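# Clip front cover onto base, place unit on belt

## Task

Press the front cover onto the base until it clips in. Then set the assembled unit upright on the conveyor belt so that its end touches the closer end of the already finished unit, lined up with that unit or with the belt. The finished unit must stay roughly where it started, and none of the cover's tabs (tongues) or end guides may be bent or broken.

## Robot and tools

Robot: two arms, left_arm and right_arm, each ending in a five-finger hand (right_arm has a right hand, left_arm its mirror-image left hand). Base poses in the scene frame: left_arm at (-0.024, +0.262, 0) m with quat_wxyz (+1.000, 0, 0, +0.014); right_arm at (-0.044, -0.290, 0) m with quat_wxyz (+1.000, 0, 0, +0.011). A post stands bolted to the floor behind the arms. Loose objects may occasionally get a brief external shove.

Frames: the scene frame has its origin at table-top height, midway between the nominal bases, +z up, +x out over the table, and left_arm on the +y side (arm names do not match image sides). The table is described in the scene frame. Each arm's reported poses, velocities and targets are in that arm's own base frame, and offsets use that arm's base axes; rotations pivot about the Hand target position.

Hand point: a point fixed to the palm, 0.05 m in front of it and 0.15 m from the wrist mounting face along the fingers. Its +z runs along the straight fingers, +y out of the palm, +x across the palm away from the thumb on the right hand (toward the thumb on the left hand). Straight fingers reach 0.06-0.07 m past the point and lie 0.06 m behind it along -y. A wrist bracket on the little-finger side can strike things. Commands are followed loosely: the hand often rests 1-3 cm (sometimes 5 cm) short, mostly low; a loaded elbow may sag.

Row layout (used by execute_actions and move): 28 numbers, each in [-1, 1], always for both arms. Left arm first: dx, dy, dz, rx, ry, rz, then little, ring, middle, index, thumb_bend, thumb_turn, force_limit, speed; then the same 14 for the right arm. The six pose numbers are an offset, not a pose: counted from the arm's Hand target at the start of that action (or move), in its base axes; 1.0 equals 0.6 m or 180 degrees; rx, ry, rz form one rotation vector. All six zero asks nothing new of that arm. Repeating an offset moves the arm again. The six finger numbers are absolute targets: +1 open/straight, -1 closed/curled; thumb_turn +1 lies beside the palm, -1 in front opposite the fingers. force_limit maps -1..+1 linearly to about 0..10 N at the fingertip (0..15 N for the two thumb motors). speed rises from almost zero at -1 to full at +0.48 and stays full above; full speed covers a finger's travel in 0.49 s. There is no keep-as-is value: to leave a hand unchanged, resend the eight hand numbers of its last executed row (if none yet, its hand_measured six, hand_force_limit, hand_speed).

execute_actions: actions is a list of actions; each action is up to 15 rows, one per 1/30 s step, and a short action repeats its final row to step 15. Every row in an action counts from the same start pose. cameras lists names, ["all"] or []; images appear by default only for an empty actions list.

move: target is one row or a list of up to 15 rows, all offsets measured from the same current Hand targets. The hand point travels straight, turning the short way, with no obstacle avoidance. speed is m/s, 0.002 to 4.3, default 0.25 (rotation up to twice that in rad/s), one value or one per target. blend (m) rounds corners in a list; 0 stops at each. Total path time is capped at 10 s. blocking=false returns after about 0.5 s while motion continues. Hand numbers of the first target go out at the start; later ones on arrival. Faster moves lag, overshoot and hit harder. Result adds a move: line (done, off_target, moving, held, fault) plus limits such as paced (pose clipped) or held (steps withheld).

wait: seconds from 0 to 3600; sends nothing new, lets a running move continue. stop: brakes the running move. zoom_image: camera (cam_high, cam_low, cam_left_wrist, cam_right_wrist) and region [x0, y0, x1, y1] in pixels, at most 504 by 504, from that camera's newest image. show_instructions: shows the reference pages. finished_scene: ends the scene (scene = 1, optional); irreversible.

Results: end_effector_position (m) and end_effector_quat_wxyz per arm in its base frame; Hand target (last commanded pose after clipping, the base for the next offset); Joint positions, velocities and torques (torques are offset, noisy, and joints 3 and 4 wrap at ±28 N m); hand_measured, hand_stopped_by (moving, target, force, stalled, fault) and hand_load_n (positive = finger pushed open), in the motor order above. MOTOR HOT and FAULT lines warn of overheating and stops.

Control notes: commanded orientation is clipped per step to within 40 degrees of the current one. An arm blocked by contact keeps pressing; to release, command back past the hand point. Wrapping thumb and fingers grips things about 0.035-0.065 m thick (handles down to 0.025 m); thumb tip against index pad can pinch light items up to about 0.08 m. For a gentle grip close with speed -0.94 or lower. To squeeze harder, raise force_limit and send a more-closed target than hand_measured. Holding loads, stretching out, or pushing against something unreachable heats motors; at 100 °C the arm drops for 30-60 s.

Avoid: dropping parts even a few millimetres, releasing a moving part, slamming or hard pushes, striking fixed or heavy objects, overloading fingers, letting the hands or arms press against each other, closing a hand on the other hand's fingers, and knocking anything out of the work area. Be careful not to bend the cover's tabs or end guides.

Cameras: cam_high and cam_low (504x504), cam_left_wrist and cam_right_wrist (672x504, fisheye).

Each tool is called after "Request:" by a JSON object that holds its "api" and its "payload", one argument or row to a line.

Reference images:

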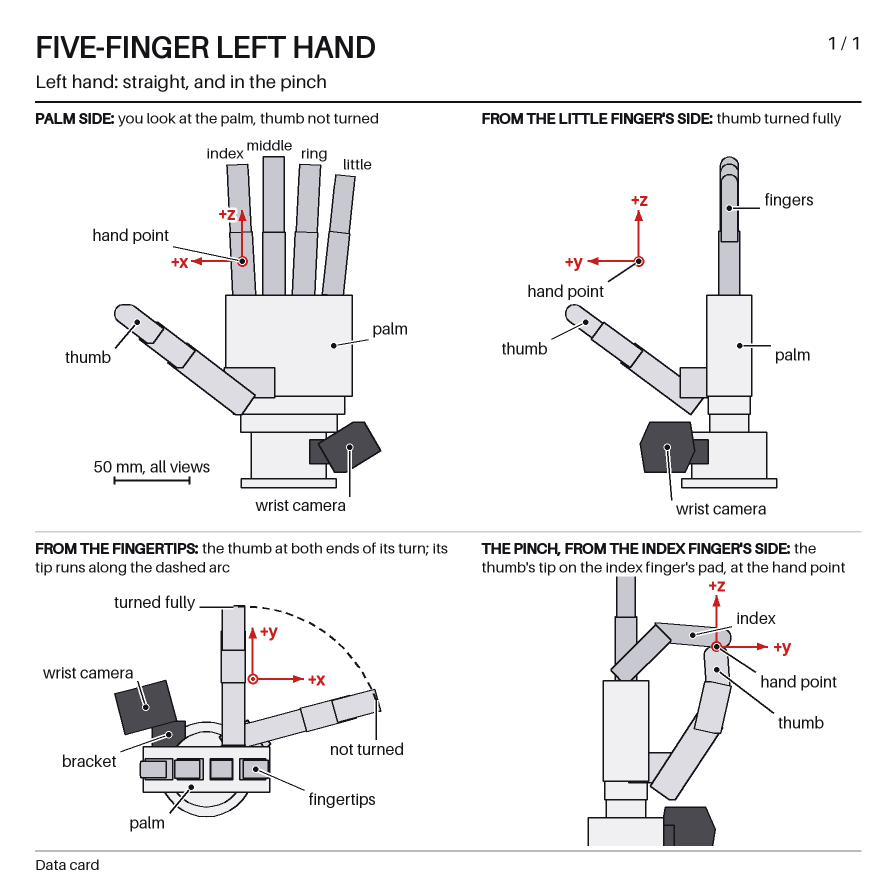

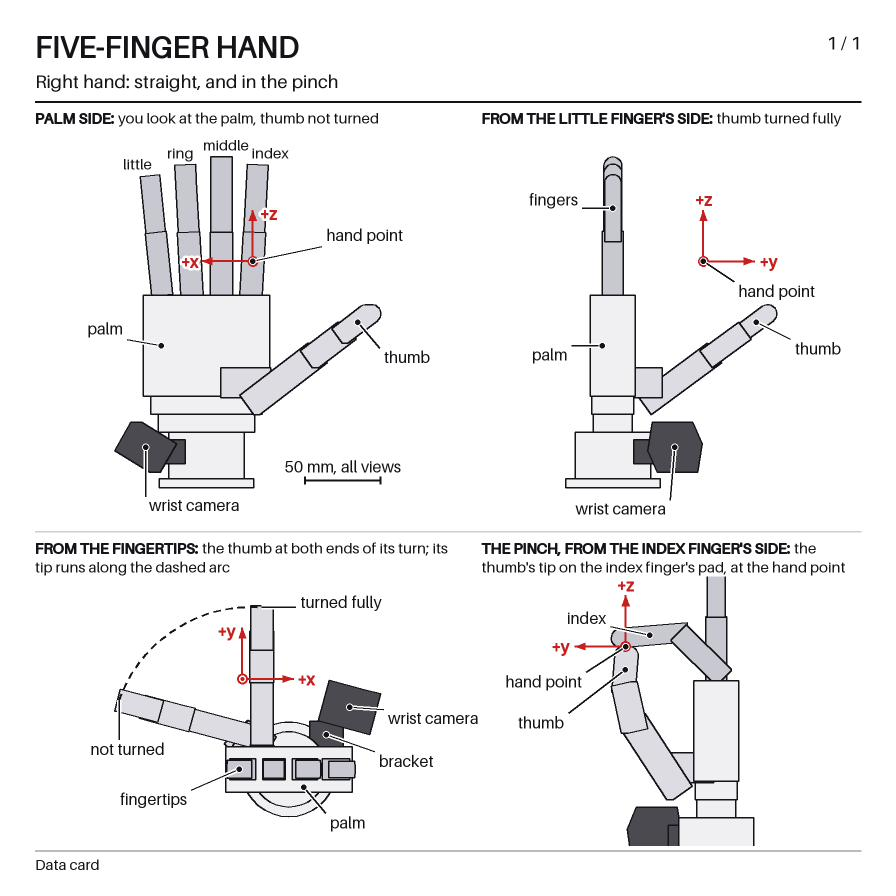

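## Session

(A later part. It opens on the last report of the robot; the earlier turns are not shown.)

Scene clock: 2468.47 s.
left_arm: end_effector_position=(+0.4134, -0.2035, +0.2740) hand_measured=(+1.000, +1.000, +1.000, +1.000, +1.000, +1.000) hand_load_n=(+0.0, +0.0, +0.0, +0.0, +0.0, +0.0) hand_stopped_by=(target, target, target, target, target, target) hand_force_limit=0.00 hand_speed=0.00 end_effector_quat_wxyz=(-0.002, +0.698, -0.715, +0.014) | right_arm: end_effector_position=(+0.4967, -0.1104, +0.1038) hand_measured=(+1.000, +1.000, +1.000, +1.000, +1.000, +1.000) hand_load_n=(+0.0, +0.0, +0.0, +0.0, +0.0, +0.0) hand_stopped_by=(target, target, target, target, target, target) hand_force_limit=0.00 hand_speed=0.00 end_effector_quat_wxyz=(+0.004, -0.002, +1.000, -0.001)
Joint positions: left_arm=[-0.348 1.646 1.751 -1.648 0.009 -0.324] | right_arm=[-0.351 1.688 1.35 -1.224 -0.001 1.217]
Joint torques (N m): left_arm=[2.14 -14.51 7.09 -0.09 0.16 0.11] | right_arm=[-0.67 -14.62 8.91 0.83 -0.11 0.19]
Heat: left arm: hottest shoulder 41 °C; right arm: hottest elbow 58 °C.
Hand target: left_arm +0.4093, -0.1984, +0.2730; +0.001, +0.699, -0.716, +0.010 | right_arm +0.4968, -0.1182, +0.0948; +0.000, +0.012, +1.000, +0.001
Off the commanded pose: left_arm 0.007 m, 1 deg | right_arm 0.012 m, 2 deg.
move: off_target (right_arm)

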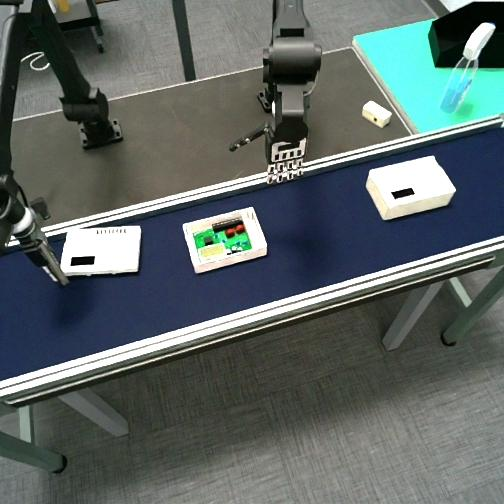

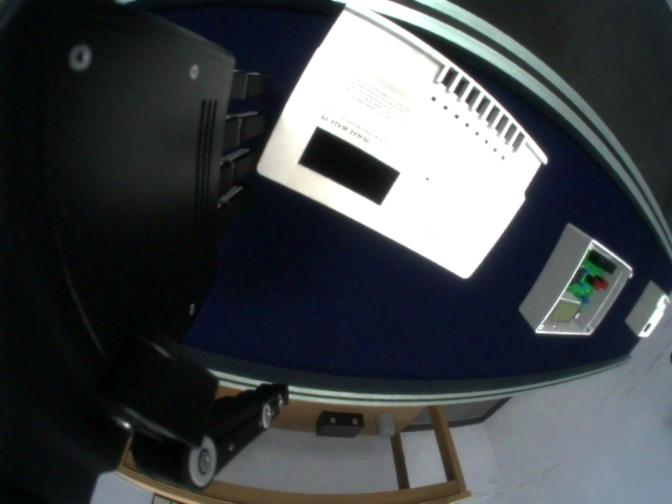

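Request:
{"api": "move", "payload": {
  "target": [
    [0,0,0,0,0,0,1,1,1,1,1,1,0,0, 0.0,0.07,0,0,0,0,1,1,1,1,1,1,0,0]
  ],
  "speed": [0.05],
  "cameras": ["cam_high","cam_right_wrist"]
}}

Scene clock: 2480.53 s.
left_arm: end_effector_position=(+0.4134, -0.2035, +0.2740) hand_measured=(+1.000, +1.000, +1.000, +1.000, +1.000, +1.000) hand_load_n=(+0.0, +0.0, +0.0, +0.0, +0.0, +0.0) hand_stopped_by=(target, target, target, target, target, target) hand_force_limit=0.00 hand_speed=0.00 end_effector_quat_wxyz=(-0.002, +0.698, -0.715, +0.014) | right_arm: end_effector_position=(+0.4956, -0.0829, +0.0954) hand_measured=(+1.000, +1.000, +1.000, +1.000, +1.000, +1.000) hand_load_n=(+0.0, +0.0, +0.0, +0.0, +0.0, +0.0) hand_stopped_by=(target, target, target, target, target, target) hand_force_limit=0.00 hand_speed=0.00 end_effector_quat_wxyz=(-0.003, +0.012, +1.000, +0.001)
Joint positions: left_arm=[-0.348 1.646 1.751 -1.648 0.009 -0.324] | right_arm=[-0.297 1.677 1.313 -1.213 -0.001 1.297]
Joint torques (N m): left_arm=[2.02 -14.39 7.08 -0.12 0.16 0.11] | right_arm=[2.02 -16.09 8.31 0.76 -0.14 0.2]
Heat: left arm: hottest shoulder 41 °C; right arm: hottest elbow 58 °C.
Hand target: left_arm +0.4093, -0.1984, +0.2730; +0.001, +0.699, -0.716, +0.010 | right_arm +0.4967, -0.0761, +0.0947; +0.000, +0.011, +1.000, +0.001
Off the commanded pose: left_arm 0.007 m, 1 deg | right_arm 0.007 m, 0 deg.
move: done

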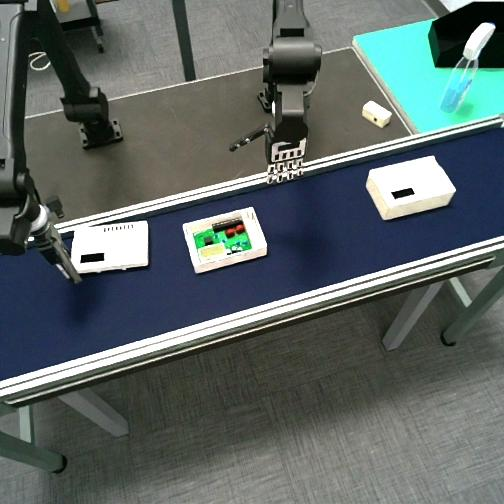

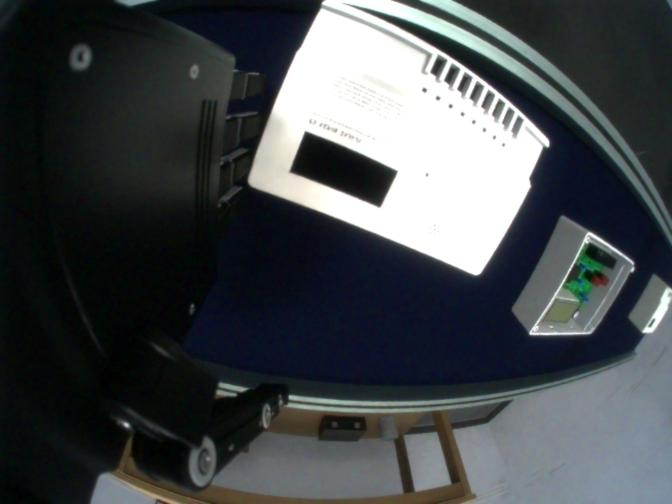

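Request:
{"api": "move", "payload": {
  "target": [
    [0,0,0,0,0,0,1,1,1,1,1,1,0,0, 0.02,0.055,0.01,0,0,0,1,1,1,1,1,1,0,0]
  ],
  "speed": [0.05],
  "cameras": ["cam_high","cam_right_wrist"]
}}

Request:
{"api": "zoom_image", "payload": {
  "camera": "cam_high",
  "region": [40, 180, 280, 330]
}}

Scene clock: 2487.63 s.
left_arm: end_effector_position=(+0.4134, -0.2035, +0.2740) hand_measured=(+1.000, +1.000, +1.000, +1.000, +1.000, +1.000) hand_load_n=(+0.0, +0.0, +0.0, +0.0, +0.0, +0.0) hand_stopped_by=(target, target, target, target, target, target) hand_force_limit=0.00 hand_speed=0.00 end_effector_quat_wxyz=(-0.002, +0.698, -0.715, +0.014) | right_arm: end_effector_position=(+0.5046, -0.0497, +0.0953) hand_measured=(+1.000, +1.000, +1.000, +1.000, +1.000, +1.000) hand_load_n=(+0.0, +0.0, +0.0, +0.0, +0.0, +0.0) hand_stopped_by=(target, target, target, target, target, target) hand_force_limit=0.00 hand_speed=0.00 end_effector_quat_wxyz=(-0.003, +0.012, +1.000, +0.001)
Joint positions: left_arm=[-0.348 1.646 1.751 -1.648 0.009 -0.324] | right_arm=[-0.226 1.677 1.313 -1.213 -0.001 1.369]
Joint torques (N m): left_arm=[2.14 -14.39 7.09 -0.13 0.16 0.11] | right_arm=[1.73 -15.79 10.18 0.05 -0.14 0.19]
Heat: left arm: hottest shoulder 41 °C; right arm: hottest elbow 58 °C.
Hand target: left_arm +0.4093, -0.1984, +0.2730; +0.001, +0.699, -0.716, +0.010 | right_arm +0.5087, -0.0431, +0.1007; +0.000, +0.012, +1.000, +0.001
Off the commanded pose: left_arm 0.007 m, 1 deg | right_arm 0.009 m, 0 deg.
move: done

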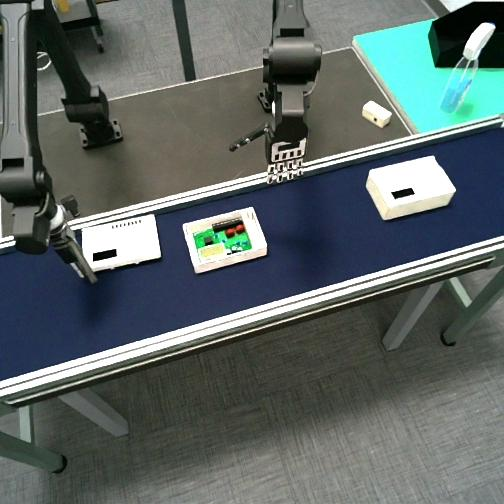

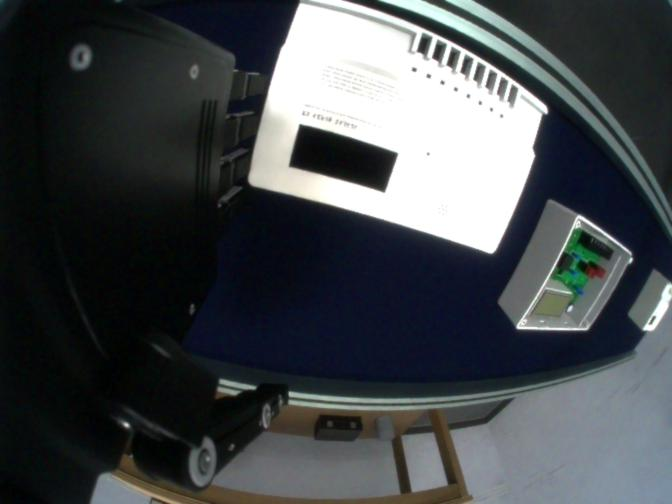

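Scaled by 2.100.

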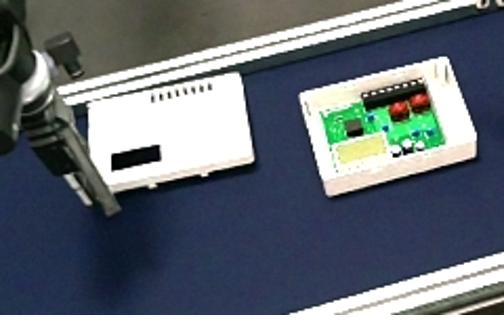

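Request:
{"api": "zoom_image", "payload": {
  "camera": "cam_high",
  "region": [130, 170, 230, 250]
}}

Request:
{"api": "execute_actions", "payload": {
  "actions": [],
  "cameras": ["cam_low"]
}}

Request:
{"api": "zoom_image", "payload": {
  "camera": "cam_low",
  "region": [0, 240, 160, 360]
}}

Scaled by 5.040.

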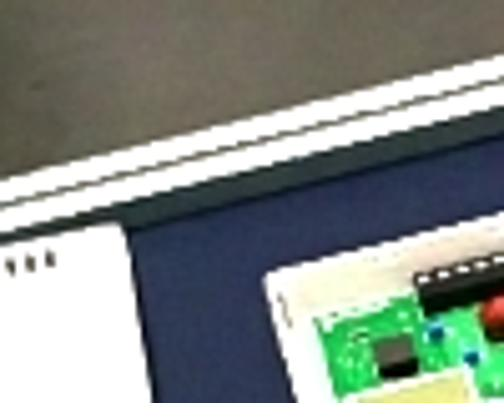

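Scene clock: 2509.50 s.
left_arm: end_effector_position=(+0.4134, -0.2035, +0.2740) hand_measured=(+1.000, +1.000, +1.000, +1.000, +1.000, +1.000) hand_load_n=(+0.0, +0.0, +0.0, +0.5, +0.0, +0.0) hand_stopped_by=(target, target, target, target, target, target) hand_force_limit=0.00 hand_speed=0.00 end_effector_quat_wxyz=(-0.002, +0.698, -0.715, +0.014) | right_arm: end_effector_position=(+0.5046, -0.0497, +0.0953) hand_measured=(+1.000, +1.000, +1.000, +1.000, +1.000, +1.000) hand_load_n=(+0.0, +0.0, +0.0, +0.0, +0.0, +0.0) hand_stopped_by=(target, target, target, target, target, target) hand_force_limit=0.00 hand_speed=0.00 end_effector_quat_wxyz=(-0.003, +0.013, +1.000, +0.001)
Joint positions: left_arm=[-0.348 1.646 1.751 -1.648 0.009 -0.324] | right_arm=[-0.226 1.677 1.313 -1.213 -0.001 1.369]
Joint velocities: within noise
Joint torques (N m): left_arm=[2.08 -14.45 7.1 -0.1 0.17 0.12] | right_arm=[1.85 -15.85 10.17 0.05 -0.14 0.19]
Heat: left arm: hottest shoulder 41 °C; right arm: hottest elbow 59 °C.
Hand target: left_arm +0.4093, -0.1984, +0.2730; +0.001, +0.699, -0.716, +0.010 | right_arm +0.5087, -0.0431, +0.1007; +0.000, +0.011, +1.000, +0.001
Off the commanded pose: left_arm 0.007 m, 1 deg | right_arm 0.009 m, 0 deg.
Images, in order (width x height): cam_low 504x504.

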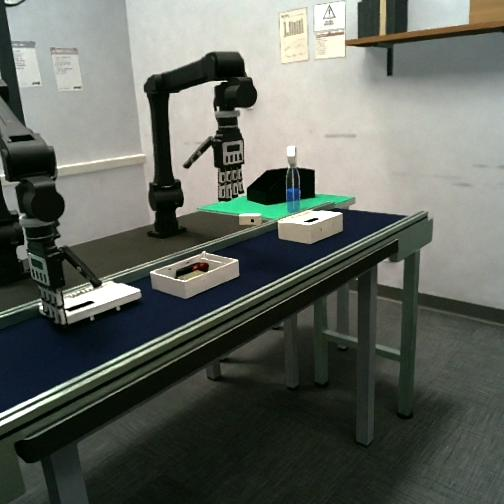

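Scaled by 3.150.

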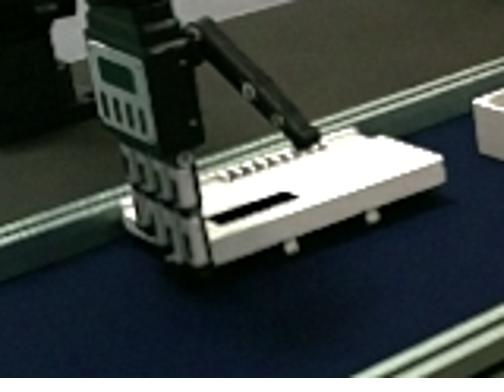

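Request:
{"api": "execute_actions", "payload": {
  "actions": [],
  "cameras": ["cam_left_wrist","cam_right_wrist"]
}}

Request:
{"api": "zoom_image", "payload": {
  "camera": "cam_right_wrist",
  "region": [220, 0, 560, 260]
}}

Scene clock: 2553.87 s.
left_arm: end_effector_position=(+0.4134, -0.2035, +0.2740) hand_measured=(+1.000, +1.000, +1.000, +1.000, +1.000, +1.000) hand_load_n=(+0.0, +0.0, +0.0, +0.0, +0.0, +0.0) hand_stopped_by=(target, target, target, target, target, target) hand_force_limit=0.00 hand_speed=0.00 end_effector_quat_wxyz=(-0.002, +0.698, -0.715, +0.014) | right_arm: end_effector_position=(+0.5046, -0.0497, +0.0953) hand_measured=(+1.000, +1.000, +1.000, +1.000, +1.000, +1.000) hand_load_n=(+0.0, +0.0, +0.0, +0.0, +0.0, +0.0) hand_stopped_by=(target, target, target, target, target, target) hand_force_limit=0.00 hand_speed=0.00 end_effector_quat_wxyz=(-0.003, +0.013, +1.000, +0.001)
Joint positions: left_arm=[-0.348 1.646 1.751 -1.648 0.009 -0.324] | right_arm=[-0.226 1.677 1.313 -1.213 -0.001 1.369]
Joint velocities: within noise
Joint torques (N m): left_arm=[2.08 -14.39 7.05 -0.09 0.16 0.12] | right_arm=[1.9 -15.79 10.18 0.05 -0.14 0.19]
Heat: left arm: hottest shoulder 41 °C; right arm: hottest elbow 60 °C.
Hand target: left_arm +0.4093, -0.1984, +0.2730; +0.001, +0.699, -0.716, +0.010 | right_arm +0.5087, -0.0431, +0.1007; +0.000, +0.011, +1.000, +0.001
Off the commanded pose: left_arm 0.007 m, 1 deg | right_arm 0.009 m, 0 deg.
Images, in order (width x height): cam_left_wrist 672x504, cam_right_wrist 672x504.

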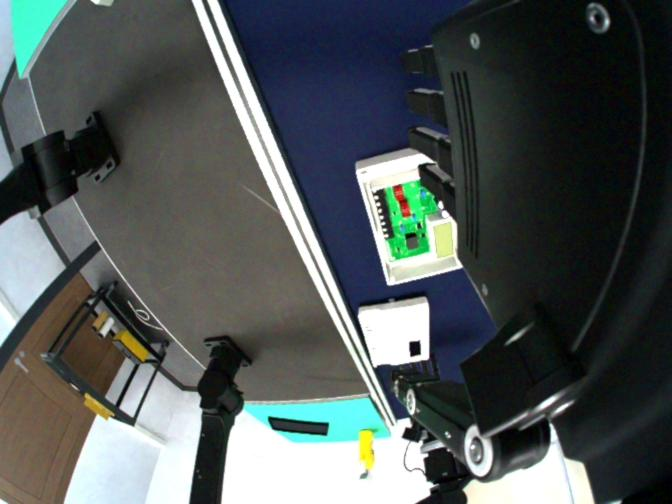

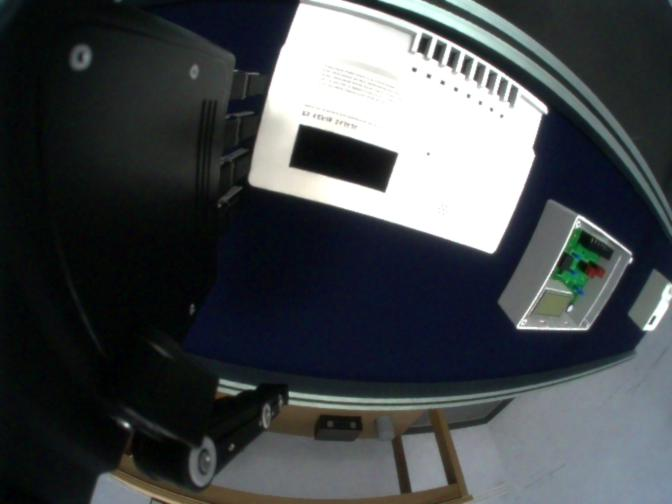

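Scaled by 1.482 from the camera's image (finer frame: 960x720).

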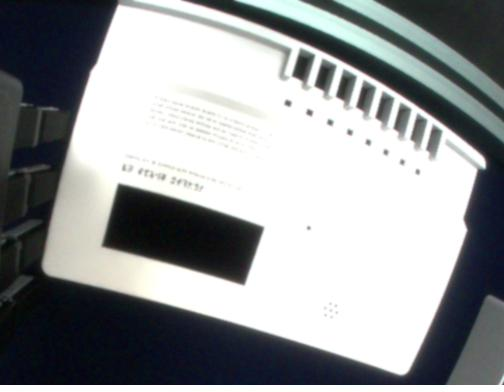

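Request:
{"api": "zoom_image", "payload": {
  "camera": "cam_left_wrist",
  "region": [330, 270, 460, 390]
}}

Scaled by 3.877 from the camera's image (finer frame: 960x720).

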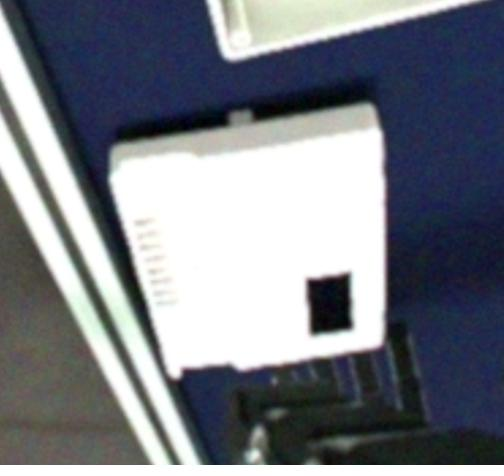

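Request:
{"api": "move", "payload": {
  "target": [
    [0,0.15,0,0,0,0,1,1,1,1,1,1,0,0, 0.0,-0.04,0.02,0,0,0,1,1,1,1,1,1,0,0],
    [0,0.3,0,0,0,0,1,1,1,1,1,1,0,0, 0.0,-0.04,0.17,0,0,0,1,1,1,1,1,1,0,0],
    [0,0.3,0,0,0,0,1,1,1,1,1,1,0,0, 0.064,0.385,0.17,0,0,0,1,1,1,1,1,1,0,0],
    [0,0.3,0,0,0,0,1,1,1,1,1,1,0,0, 0.064,0.385,0.1,0,0,0,1,1,1,1,1,1,0,0]
  ],
  "speed": [0.1,0.2,0.25,0.2],
  "blend": [0.01,0.02,0.02,0],
  "cameras": ["cam_high","cam_low","cam_right_wrist"]
}}

Scene clock: 2634.80 s.
left_arm: end_effector_position=(+0.4120, -0.0183, +0.2723) hand_measured=(+1.000, +1.000, +1.000, +1.000, +1.000, +1.000) hand_load_n=(+0.0, +0.0, +0.0, +0.0, +0.0, +0.0) hand_stopped_by=(target, target, target, target, target, target) hand_force_limit=0.00 hand_speed=0.00 end_effector_quat_wxyz=(+0.003, +0.701, -0.713, +0.007) | right_arm: end_effector_position=(+0.5432, +0.1904, +0.1729) hand_measured=(+1.000, +1.000, +1.000, +1.000, +1.000, +1.000) hand_load_n=(+0.0, +0.0, +0.0, +0.0, +0.0, +0.0) hand_stopped_by=(target, target, target, target, target, target) hand_force_limit=0.00 hand_speed=0.00 end_effector_quat_wxyz=(+0.006, +0.003, +1.000, +0.003)
Joint positions: left_arm=[0.031 1.574 1.656 -1.648 0.014 0.047] | right_arm=[0.249 1.724 1.582 -1.416 -0.002 1.825]
Joint torques (N m): left_arm=[1.49 -13.45 7.32 0.31 0.14 0.12] | right_arm=[-0.03 -15.68 9.21 0.85 -0.08 0.18]
Heat: left arm: hottest shoulder 41 °C; right arm: hottest elbow 60 °C.
Hand target: left_arm +0.4093, -0.0185, +0.2730; +0.001, +0.698, -0.716, +0.010 | right_arm +0.5471, +0.1879, +0.1607; +0.000, +0.011, +1.000, +0.001
Off the commanded pose: left_arm 0.003 m, 1 deg | right_arm 0.013 m, 1 deg.
move: off_target (right_arm)

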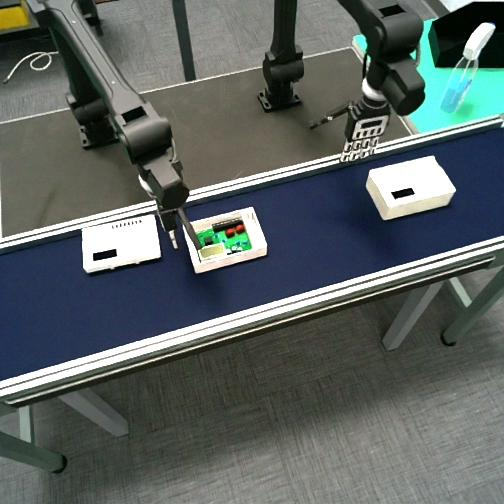

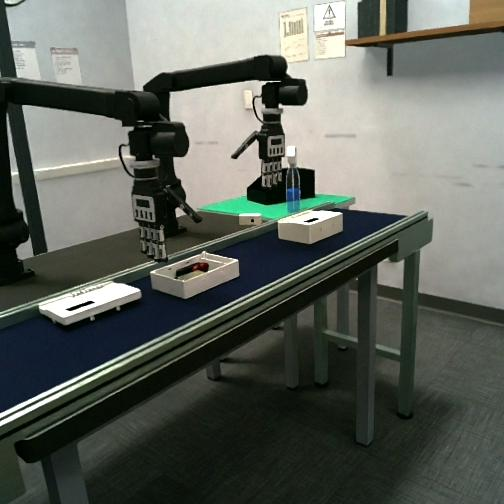

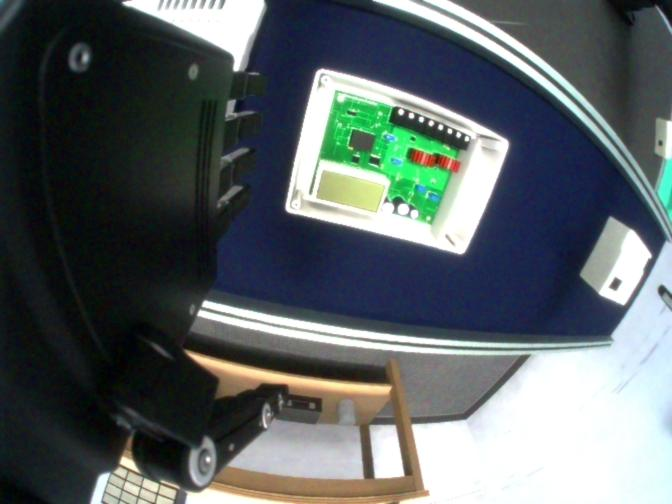

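Request:
{"api": "move", "payload": {
  "target": [
    [0,0,0,0,0,0,1,1,1,1,1,1,0,0, 0.0,0.01,-0.05,0,0,0,1,1,1,1,1,1,0,0]
  ],
  "speed": [0.12],
  "cameras": ["cam_right_wrist","cam_low"]
}}

Request:
{"api": "zoom_image", "payload": {
  "camera": "cam_low",
  "region": [40, 200, 260, 350]
}}

Scene clock: 2641.43 s.
left_arm: end_effector_position=(+0.4120, -0.0183, +0.2723) hand_measured=(+1.000, +1.000, +1.000, +1.000, +1.000, +1.000) hand_load_n=(+0.0, +0.0, +0.0, +0.0, +0.0, +0.0) hand_stopped_by=(target, target, target, target, target, target) hand_force_limit=0.00 hand_speed=0.00 end_effector_quat_wxyz=(+0.003, +0.701, -0.713, +0.007) | right_arm: end_effector_position=(+0.5460, +0.1906, +0.1436) hand_measured=(+1.000, +1.000, +1.000, +1.000, +1.000, +1.000) hand_load_n=(+0.0, +0.0, +0.0, +0.0, +0.0, +0.0) hand_stopped_by=(target, target, target, target, target, target) hand_force_limit=0.00 hand_speed=0.00 end_effector_quat_wxyz=(+0.007, +0.008, +1.000, +0.003)
Joint positions: left_arm=[0.031 1.574 1.656 -1.648 0.014 0.047] | right_arm=[0.249 1.743 1.529 -1.343 -0.002 1.837]
Joint torques (N m): left_arm=[1.55 -13.51 7.34 0.34 0.14 0.12] | right_arm=[1.03 -15.68 9.03 0.9 -0.08 0.16]
Heat: left arm: hottest shoulder 41 °C; right arm: hottest elbow 59 °C.
Hand target: left_arm +0.4093, -0.0185, +0.2730; +0.001, +0.698, -0.716, +0.010 | right_arm +0.5471, +0.1939, +0.1308; +0.000, +0.011, +1.000, +0.001
Off the commanded pose: left_arm 0.003 m, 1 deg | right_arm 0.013 m, 1 deg.
move: off_target (right_arm)
Images, in order (width x height): cam_low 504x504, cam_right_wrist 672x504.

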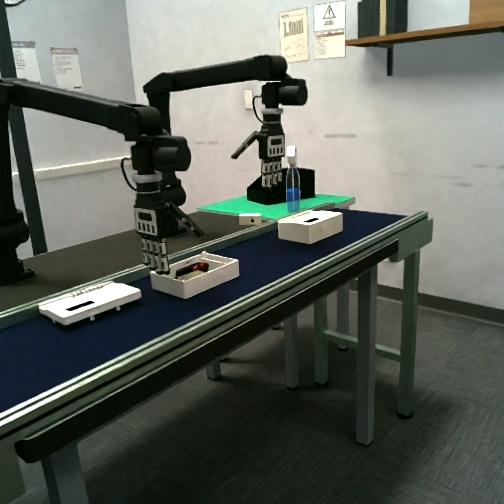

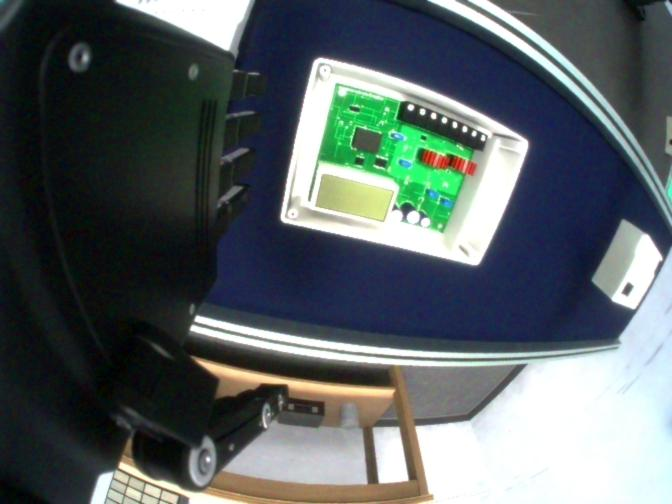

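Scaled by 2.291.

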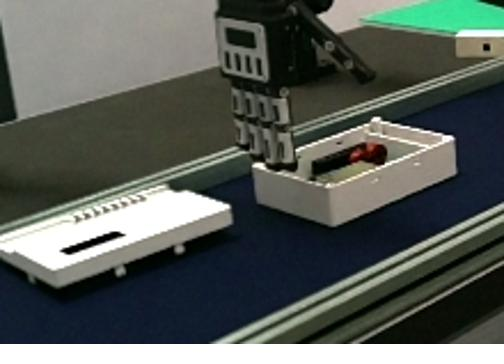

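Request:
{"api": "move", "payload": {
  "target": [
    [0,0,0,0,0,0,1,1,1,1,1,1,0,0, 0.0,-0.005,-0.065,0,0,0,1,1,1,1,1,1,0,0]
  ],
  "speed": [0.1],
  "cameras": ["cam_right_wrist","cam_low"]
}}

Request:
{"api": "zoom_image", "payload": {
  "camera": "cam_low",
  "region": [40, 200, 260, 350]
}}

Scene clock: 2649.23 s.
left_arm: end_effector_position=(+0.4120, -0.0183, +0.2723) hand_measured=(+1.000, +1.000, +1.000, +1.000, +1.000, +1.000) hand_load_n=(+0.0, +0.0, -0.5, +0.0, +0.0, +0.0) hand_stopped_by=(target, target, target, target, target, target) hand_force_limit=0.00 hand_speed=0.00 end_effector_quat_wxyz=(+0.003, +0.701, -0.713, +0.007) | right_arm: end_effector_position=(+0.5463, +0.1906, +0.1038) hand_measured=(+1.000, +1.000, +1.000, +1.000, +1.000, +1.000) hand_load_n=(+0.0, +0.0, +0.0, +0.0, +0.0, +0.0) hand_stopped_by=(target, target, target, target, target, target) hand_force_limit=0.00 hand_speed=0.00 end_effector_quat_wxyz=(+0.006, +0.008, +1.000, +0.003)
Joint positions: left_arm=[0.031 1.574 1.656 -1.648 0.014 0.047] | right_arm=[0.249 1.771 1.46 -1.247 -0.002 1.837]
Joint torques (N m): left_arm=[1.61 -13.51 7.34 0.32 0.14 0.12] | right_arm=[0.62 -15.85 8.92 0.88 -0.08 0.13]
Heat: left arm: hottest shoulder 41 °C; right arm: hottest elbow 58 °C.
Hand target: left_arm +0.4093, -0.0185, +0.2730; +0.001, +0.698, -0.716, +0.010 | right_arm +0.5472, +0.1909, +0.0918; +0.000, +0.012, +1.000, +0.001
Off the commanded pose: left_arm 0.003 m, 1 deg | right_arm 0.012 m, 1 deg.
move: off_target (right_arm)
Images, in order (width x height): cam_low 504x504, cam_right_wrist 672x504.

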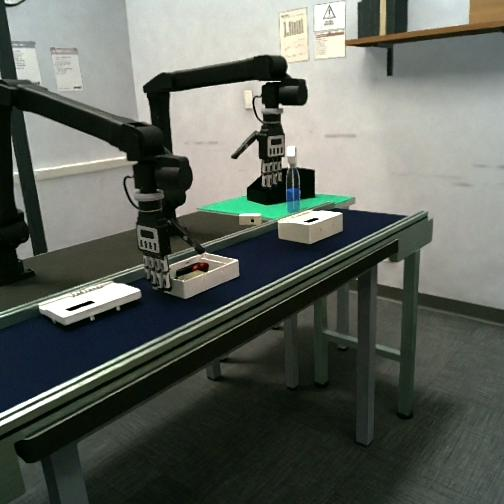

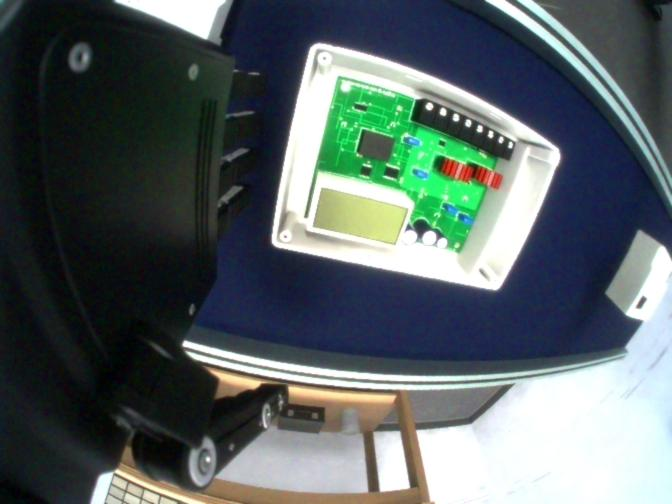

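Scaled by 2.291.

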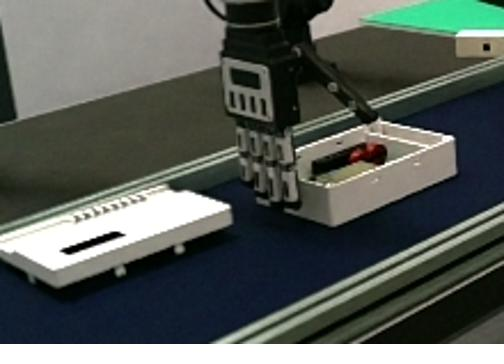

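Request:
{"api": "move", "payload": {
  "target": [
    [0,0,0,0,0,0,1,1,1,1,1,1,0,0, 0.0,0.09,0,0,0,0,1,1,1,1,1,1,0,0]
  ],
  "speed": [0.05],
  "cameras": ["cam_right_wrist"]
}}

Scene clock: 2659.63 s.
left_arm: end_effector_position=(+0.4120, -0.0183, +0.2723) hand_measured=(+1.000, +1.000, +1.000, +1.000, +1.000, +1.000) hand_load_n=(+0.0, +0.0, +0.0, +0.0, +0.0, +0.0) hand_stopped_by=(target, target, target, target, target, target) hand_force_limit=0.00 hand_speed=0.00 end_effector_quat_wxyz=(+0.003, +0.701, -0.713, +0.007) | right_arm: end_effector_position=(+0.5406, +0.2298, +0.0960) hand_measured=(+1.000, +1.000, +1.000, +1.000, +1.000, +1.000) hand_load_n=(+0.0, +0.0, +0.0, +0.0, +0.0, +0.0) hand_stopped_by=(target, target, target, target, target, target) hand_force_limit=0.00 hand_speed=0.00 end_effector_quat_wxyz=(+0.003, +0.015, +1.000, -0.002)
Joint positions: left_arm=[0.031 1.574 1.656 -1.648 0.014 0.047] | right_arm=[0.327 1.795 1.475 -1.247 0.005 1.927]
Joint torques (N m): left_arm=[1.49 -13.51 7.32 0.31 0.14 0.12] | right_arm=[2.2 -15.5 12.42 0.23 -0.34 0.19]
Heat: left arm: hottest shoulder 41 °C; right arm: hottest elbow 58 °C.
Hand target: left_arm +0.4093, -0.0185, +0.2730; +0.001, +0.698, -0.716, +0.010 | right_arm +0.5471, +0.2449, +0.0918; +0.000, +0.011, +1.000, +0.001
Off the commanded pose: left_arm 0.003 m, 1 deg | right_arm 0.017 m, 1 deg.
move: off_target (right_arm)

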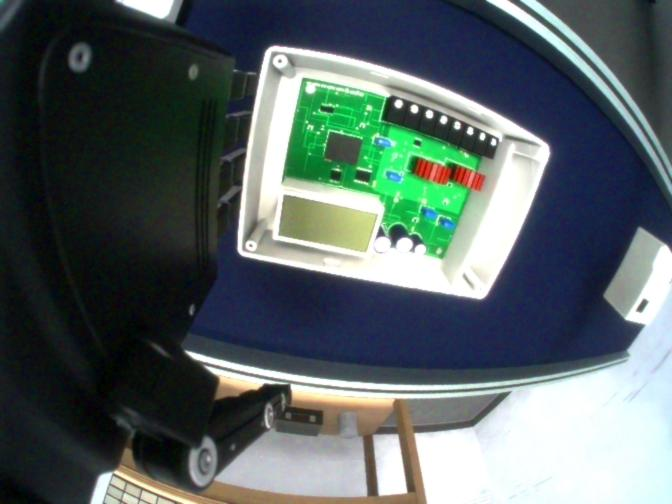

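Request:
{"api": "move", "payload": {
  "target": [
    [0,0,0,0,0,0,1,1,1,1,1,1,0,0, 0.004,0.08,0.01,0,0,0,1,1,1,1,1,1,0,0]
  ],
  "speed": [0.05],
  "cameras": ["cam_right_wrist","cam_high"]
}}

Request:
{"api": "zoom_image", "payload": {
  "camera": "cam_high",
  "region": [180, 160, 320, 280]
}}

Scene clock: 2668.27 s.
left_arm: end_effector_position=(+0.4120, -0.0183, +0.2723) hand_measured=(+1.000, +1.000, +1.000, +1.000, +1.000, +1.000) hand_load_n=(+0.0, +0.0, +0.0, -0.5, +0.0, +0.0) hand_stopped_by=(target, target, target, target, target, target) hand_force_limit=0.00 hand_speed=0.00 end_effector_quat_wxyz=(+0.003, +0.701, -0.713, +0.007) | right_arm: end_effector_position=(+0.5425, +0.2777, +0.0961) hand_measured=(+1.000, +1.000, +1.000, +1.000, +1.000, +1.000) hand_load_n=(+0.0, +0.0, +0.0, +0.0, -0.5, +0.0) hand_stopped_by=(target, target, target, target, target, target) hand_force_limit=0.00 hand_speed=0.00 end_effector_quat_wxyz=(-0.002, +0.014, +1.000, -0.003)
Joint positions: left_arm=[0.031 1.574 1.656 -1.648 0.014 0.047] | right_arm=[0.407 1.849 1.553 -1.281 0.004 2.005]
Joint torques (N m): left_arm=[1.49 -13.45 7.38 0.35 0.13 0.12] | right_arm=[2.02 -16.79 13.03 0.03 -0.32 0.19]
Heat: left arm: hottest shoulder 41 °C; right arm: hottest elbow 59 °C.
Hand target: left_arm +0.4093, -0.0185, +0.2730; +0.001, +0.698, -0.716, +0.010 | right_arm +0.5496, +0.2928, +0.0978; +0.000, +0.012, +1.000, +0.001
Off the commanded pose: left_arm 0.003 m, 1 deg | right_arm 0.017 m, 1 deg.
move: off_target (right_arm)
Images, in order (width x height): cam_high 504x504, cam_right_wrist 672x504.

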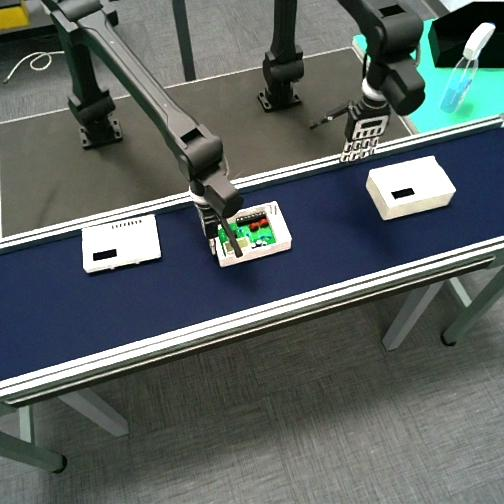

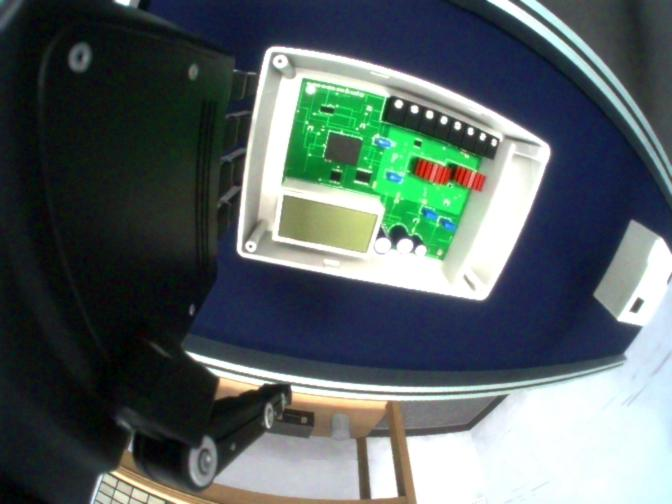

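Scaled by 3.600.

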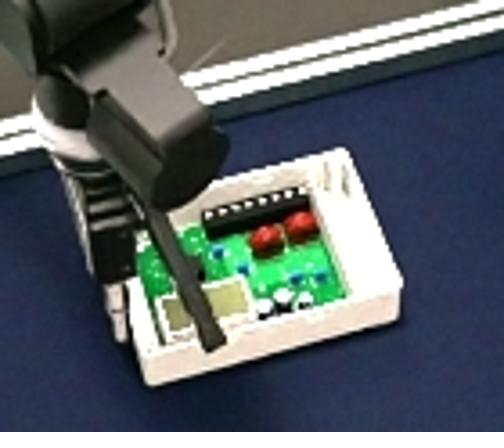

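Request:
{"api": "move", "payload": {
  "target": [
    [0,0,0,0,0,0,1,1,1,1,1,1,0,0, 0.0,-0.06,0.02,0,0,0,1,1,1,1,1,1,0,0],
    [0,0,0,0,0,0,1,1,1,1,1,1,0,0, 0.0,-0.06,0.18,0,0,0,1,1,1,1,1,1,0,0],
    [0,0,0,0,0,0,1,1,1,1,1,1,0,0, -0.088,-0.618,0.18,0,0,0,1,1,1,1,1,1,0,0],
    [0,0,0,0,0,0,1,1,1,1,1,1,0,0, -0.088,-0.618,0.04,0,0,0,1,1,1,1,1,1,0,0]
  ],
  "speed": [0.1,0.2,0.25,0.2],
  "blend": [0.01,0.02,0.02,0],
  "cameras": ["cam_high","cam_right_wrist"]
}}

Request:
{"api": "zoom_image", "payload": {
  "camera": "cam_high",
  "region": [180, 180, 320, 280]
}}

Scene clock: 2694.07 s.
left_arm: end_effector_position=(+0.4120, -0.0183, +0.2723) hand_measured=(+1.000, +1.000, +1.000, +1.000, +1.000, +1.000) hand_load_n=(+0.0, +0.0, +0.0, +0.0, -0.5, +0.0) hand_stopped_by=(target, target, target, target, target, target) hand_force_limit=0.00 hand_speed=0.00 end_effector_quat_wxyz=(+0.003, +0.701, -0.713, +0.007) | right_arm: end_effector_position=(+0.4952, -0.0801, +0.1279) hand_measured=(+1.000, +1.000, +1.000, +1.000, +1.000, +1.000) hand_load_n=(+0.5, +0.0, +0.0, +0.0, +0.0, +0.0) hand_stopped_by=(target, target, target, target, target, target) hand_force_limit=0.00 hand_speed=0.00 end_effector_quat_wxyz=(+0.001, +0.020, +1.000, -0.001)
Joint positions: left_arm=[0.031 1.574 1.656 -1.648 0.014 0.047] | right_arm=[-0.291 1.639 1.353 -1.282 0 1.319]
Joint torques (N m): left_arm=[1.44 -13.51 7.34 0.32 0.14 0.12] | right_arm=[0.91 -14.39 9.14 0.83 -0.17 -0.1]
Heat: left arm: hottest shoulder 41 °C; right arm: hottest elbow 63 °C.
Hand target: left_arm +0.4093, -0.0185, +0.2730; +0.001, +0.698, -0.716, +0.010 | right_arm +0.4967, -0.0780, +0.1217; +0.000, +0.011, +1.000, +0.001
Off the commanded pose: left_arm 0.003 m, 1 deg | right_arm 0.007 m, 1 deg.
move: done

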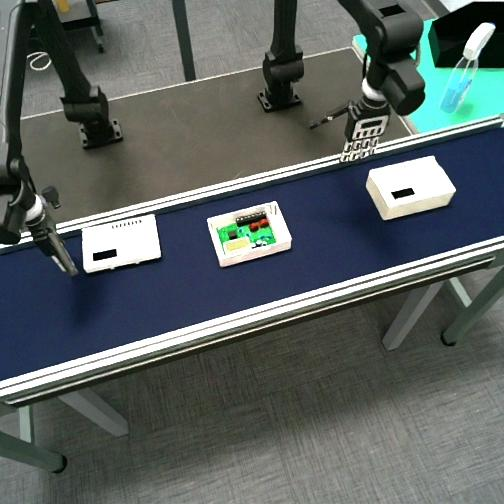

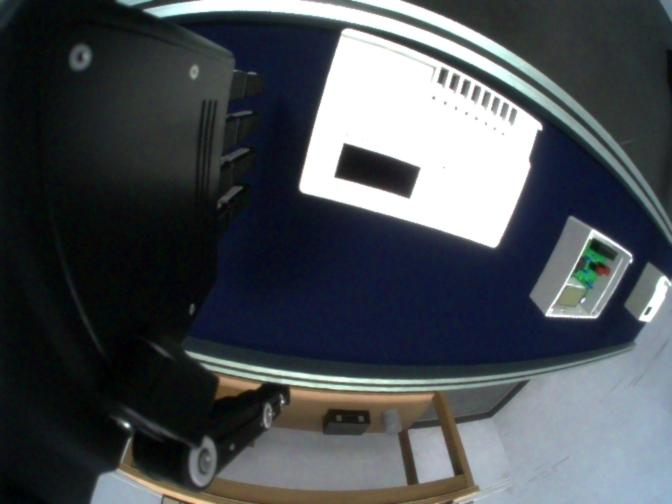

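Scaled by 3.600.

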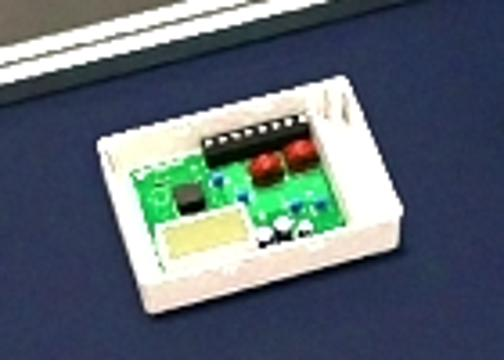

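Request:
{"api": "wait", "payload": {
  "seconds": 0.1,
  "cameras": ["all"]
}}

Scene clock: 2723.00 s.
left_arm: end_effector_position=(+0.4120, -0.0183, +0.2723) hand_measured=(+1.000, +1.000, +1.000, +1.000, +1.000, +1.000) hand_load_n=(-0.5, +0.0, +0.0, +0.0, +0.0, +0.0) hand_stopped_by=(target, target, target, target, target, target) hand_force_limit=0.00 hand_speed=0.00 end_effector_quat_wxyz=(+0.003, +0.701, -0.713, +0.007) | right_arm: end_effector_position=(+0.4952, -0.0801, +0.1279) hand_measured=(+1.000, +1.000, +1.000, +1.000, +1.000, +1.000) hand_load_n=(+0.0, +0.0, +0.0, +0.0, +0.0, +0.0) hand_stopped_by=(target, target, target, target, target, target) hand_force_limit=0.00 hand_speed=0.00 end_effector_quat_wxyz=(+0.001, +0.020, +1.000, -0.001)
Joint positions: left_arm=[0.031 1.574 1.656 -1.648 0.014 0.047] | right_arm=[-0.291 1.639 1.353 -1.282 0 1.319]
Joint torques (N m): left_arm=[1.49 -13.39 7.36 0.34 0.14 0.11] | right_arm=[0.91 -14.21 9.17 0.83 -0.17 -0.08]
Heat: left arm: hottest shoulder 41 °C; right arm: hottest elbow 58 °C.
Hand target: left_arm +0.4093, -0.0185, +0.2730; +0.001, +0.698, -0.716, +0.010 | right_arm +0.4967, -0.0780, +0.1217; +0.000, +0.012, +1.000, +0.001
Off the commanded pose: left_arm 0.003 m, 1 deg | right_arm 0.007 m, 1 deg.
wait: 0.10 s; at rest from the start

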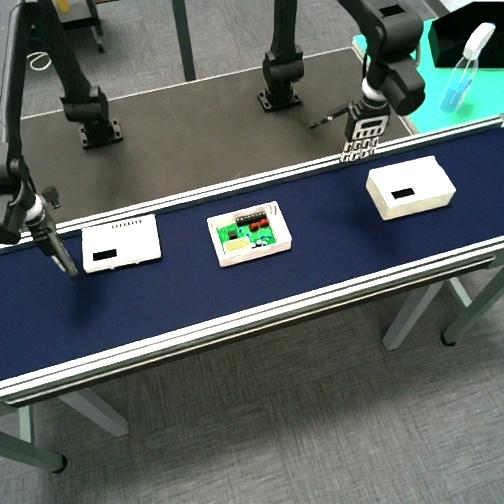

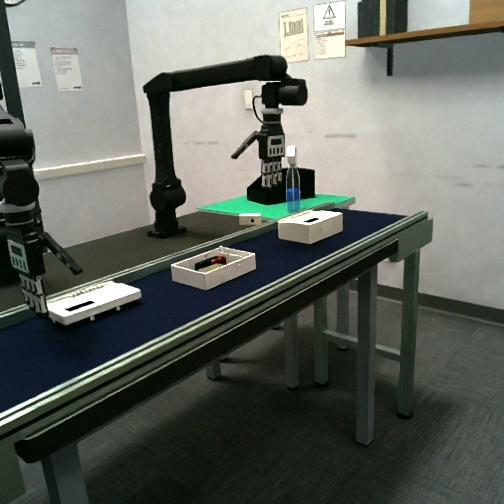

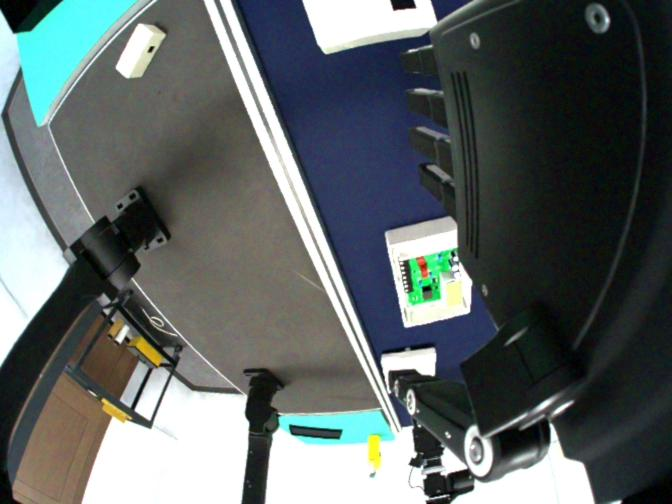

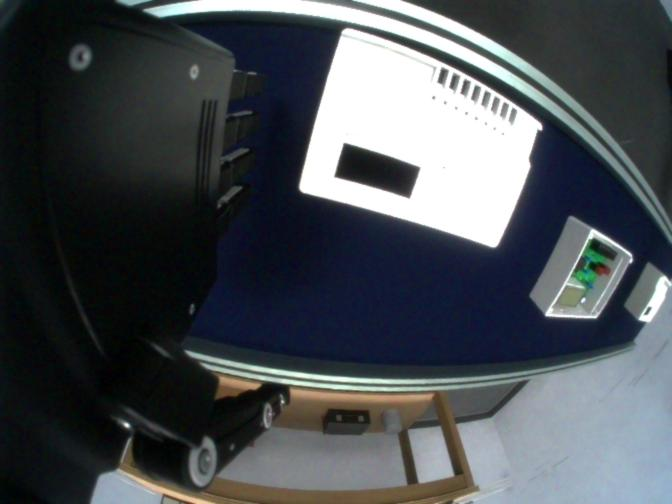

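Request:
{"api": "move", "payload": {
  "target": [
    [0,0,0,0,0,0,1,1,1,1,1,1,0,0,0,0,-0.052,0,0,0,1,1,1,1,1,1,0,0]
  ],
  "speed": 0.06,
  "cameras": ["cam_right_wrist","cam_low"]
}}

Scene clock: 2734.10 s.
left_arm: end_effector_position=(+0.4120, -0.0183, +0.2723) hand_measured=(+1.000, +1.000, +1.000, +1.000, +1.000, +1.000) hand_load_n=(+0.0, +0.0, +0.0, +0.0, +0.0, +0.0) hand_stopped_by=(target, target, target, target, target, target) hand_force_limit=0.00 hand_speed=0.00 end_effector_quat_wxyz=(+0.003, +0.701, -0.713, +0.007) | right_arm: end_effector_position=(+0.4973, -0.0807, +0.1028) hand_measured=(+1.000, +1.000, +1.000, +1.000, +1.000, +1.000) hand_load_n=(+0.0, +0.0, +0.0, +0.0, +0.0, +0.0) hand_stopped_by=(target, target, target, target, target, target) hand_force_limit=0.00 hand_speed=0.00 end_effector_quat_wxyz=(+0.008, +0.020, +1.000, -0.002)
Joint positions: left_arm=[0.031 1.574 1.656 -1.648 0.014 0.047] | right_arm=[-0.291 1.656 1.305 -1.204 0 1.319]
Joint torques (N m): left_arm=[1.49 -13.45 7.35 0.32 0.14 0.12] | right_arm=[0.97 -13.1 8.55 0.85 -0.17 -0.07]
Heat: left arm: hottest shoulder 41 °C; right arm: hottest elbow 58 °C.
Hand target: left_arm +0.4093, -0.0185, +0.2730; +0.001, +0.698, -0.716, +0.010 | right_arm +0.4968, -0.0781, +0.0906; +0.000, +0.011, +1.000, +0.001
Off the commanded pose: left_arm 0.003 m, 1 deg | right_arm 0.013 m, 1 deg.
move: off_target (right_arm)
Images, in order (width x height): cam_low 504x504, cam_right_wrist 672x504.

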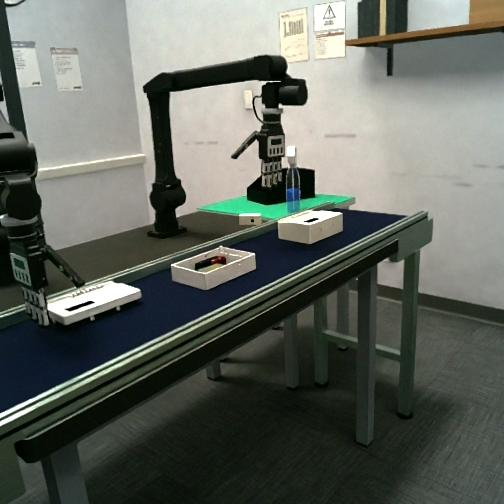

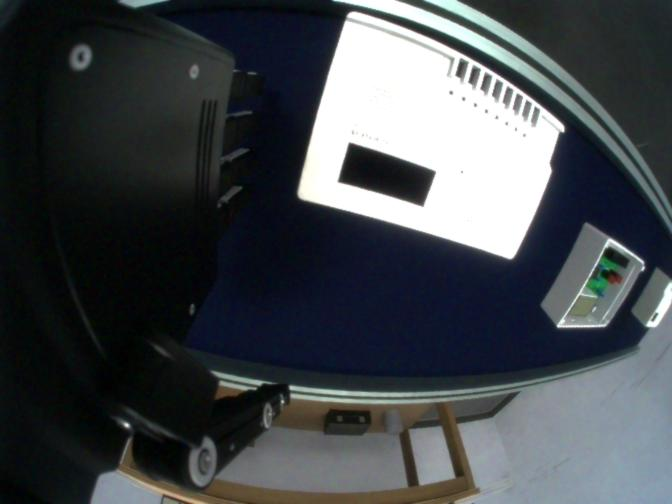

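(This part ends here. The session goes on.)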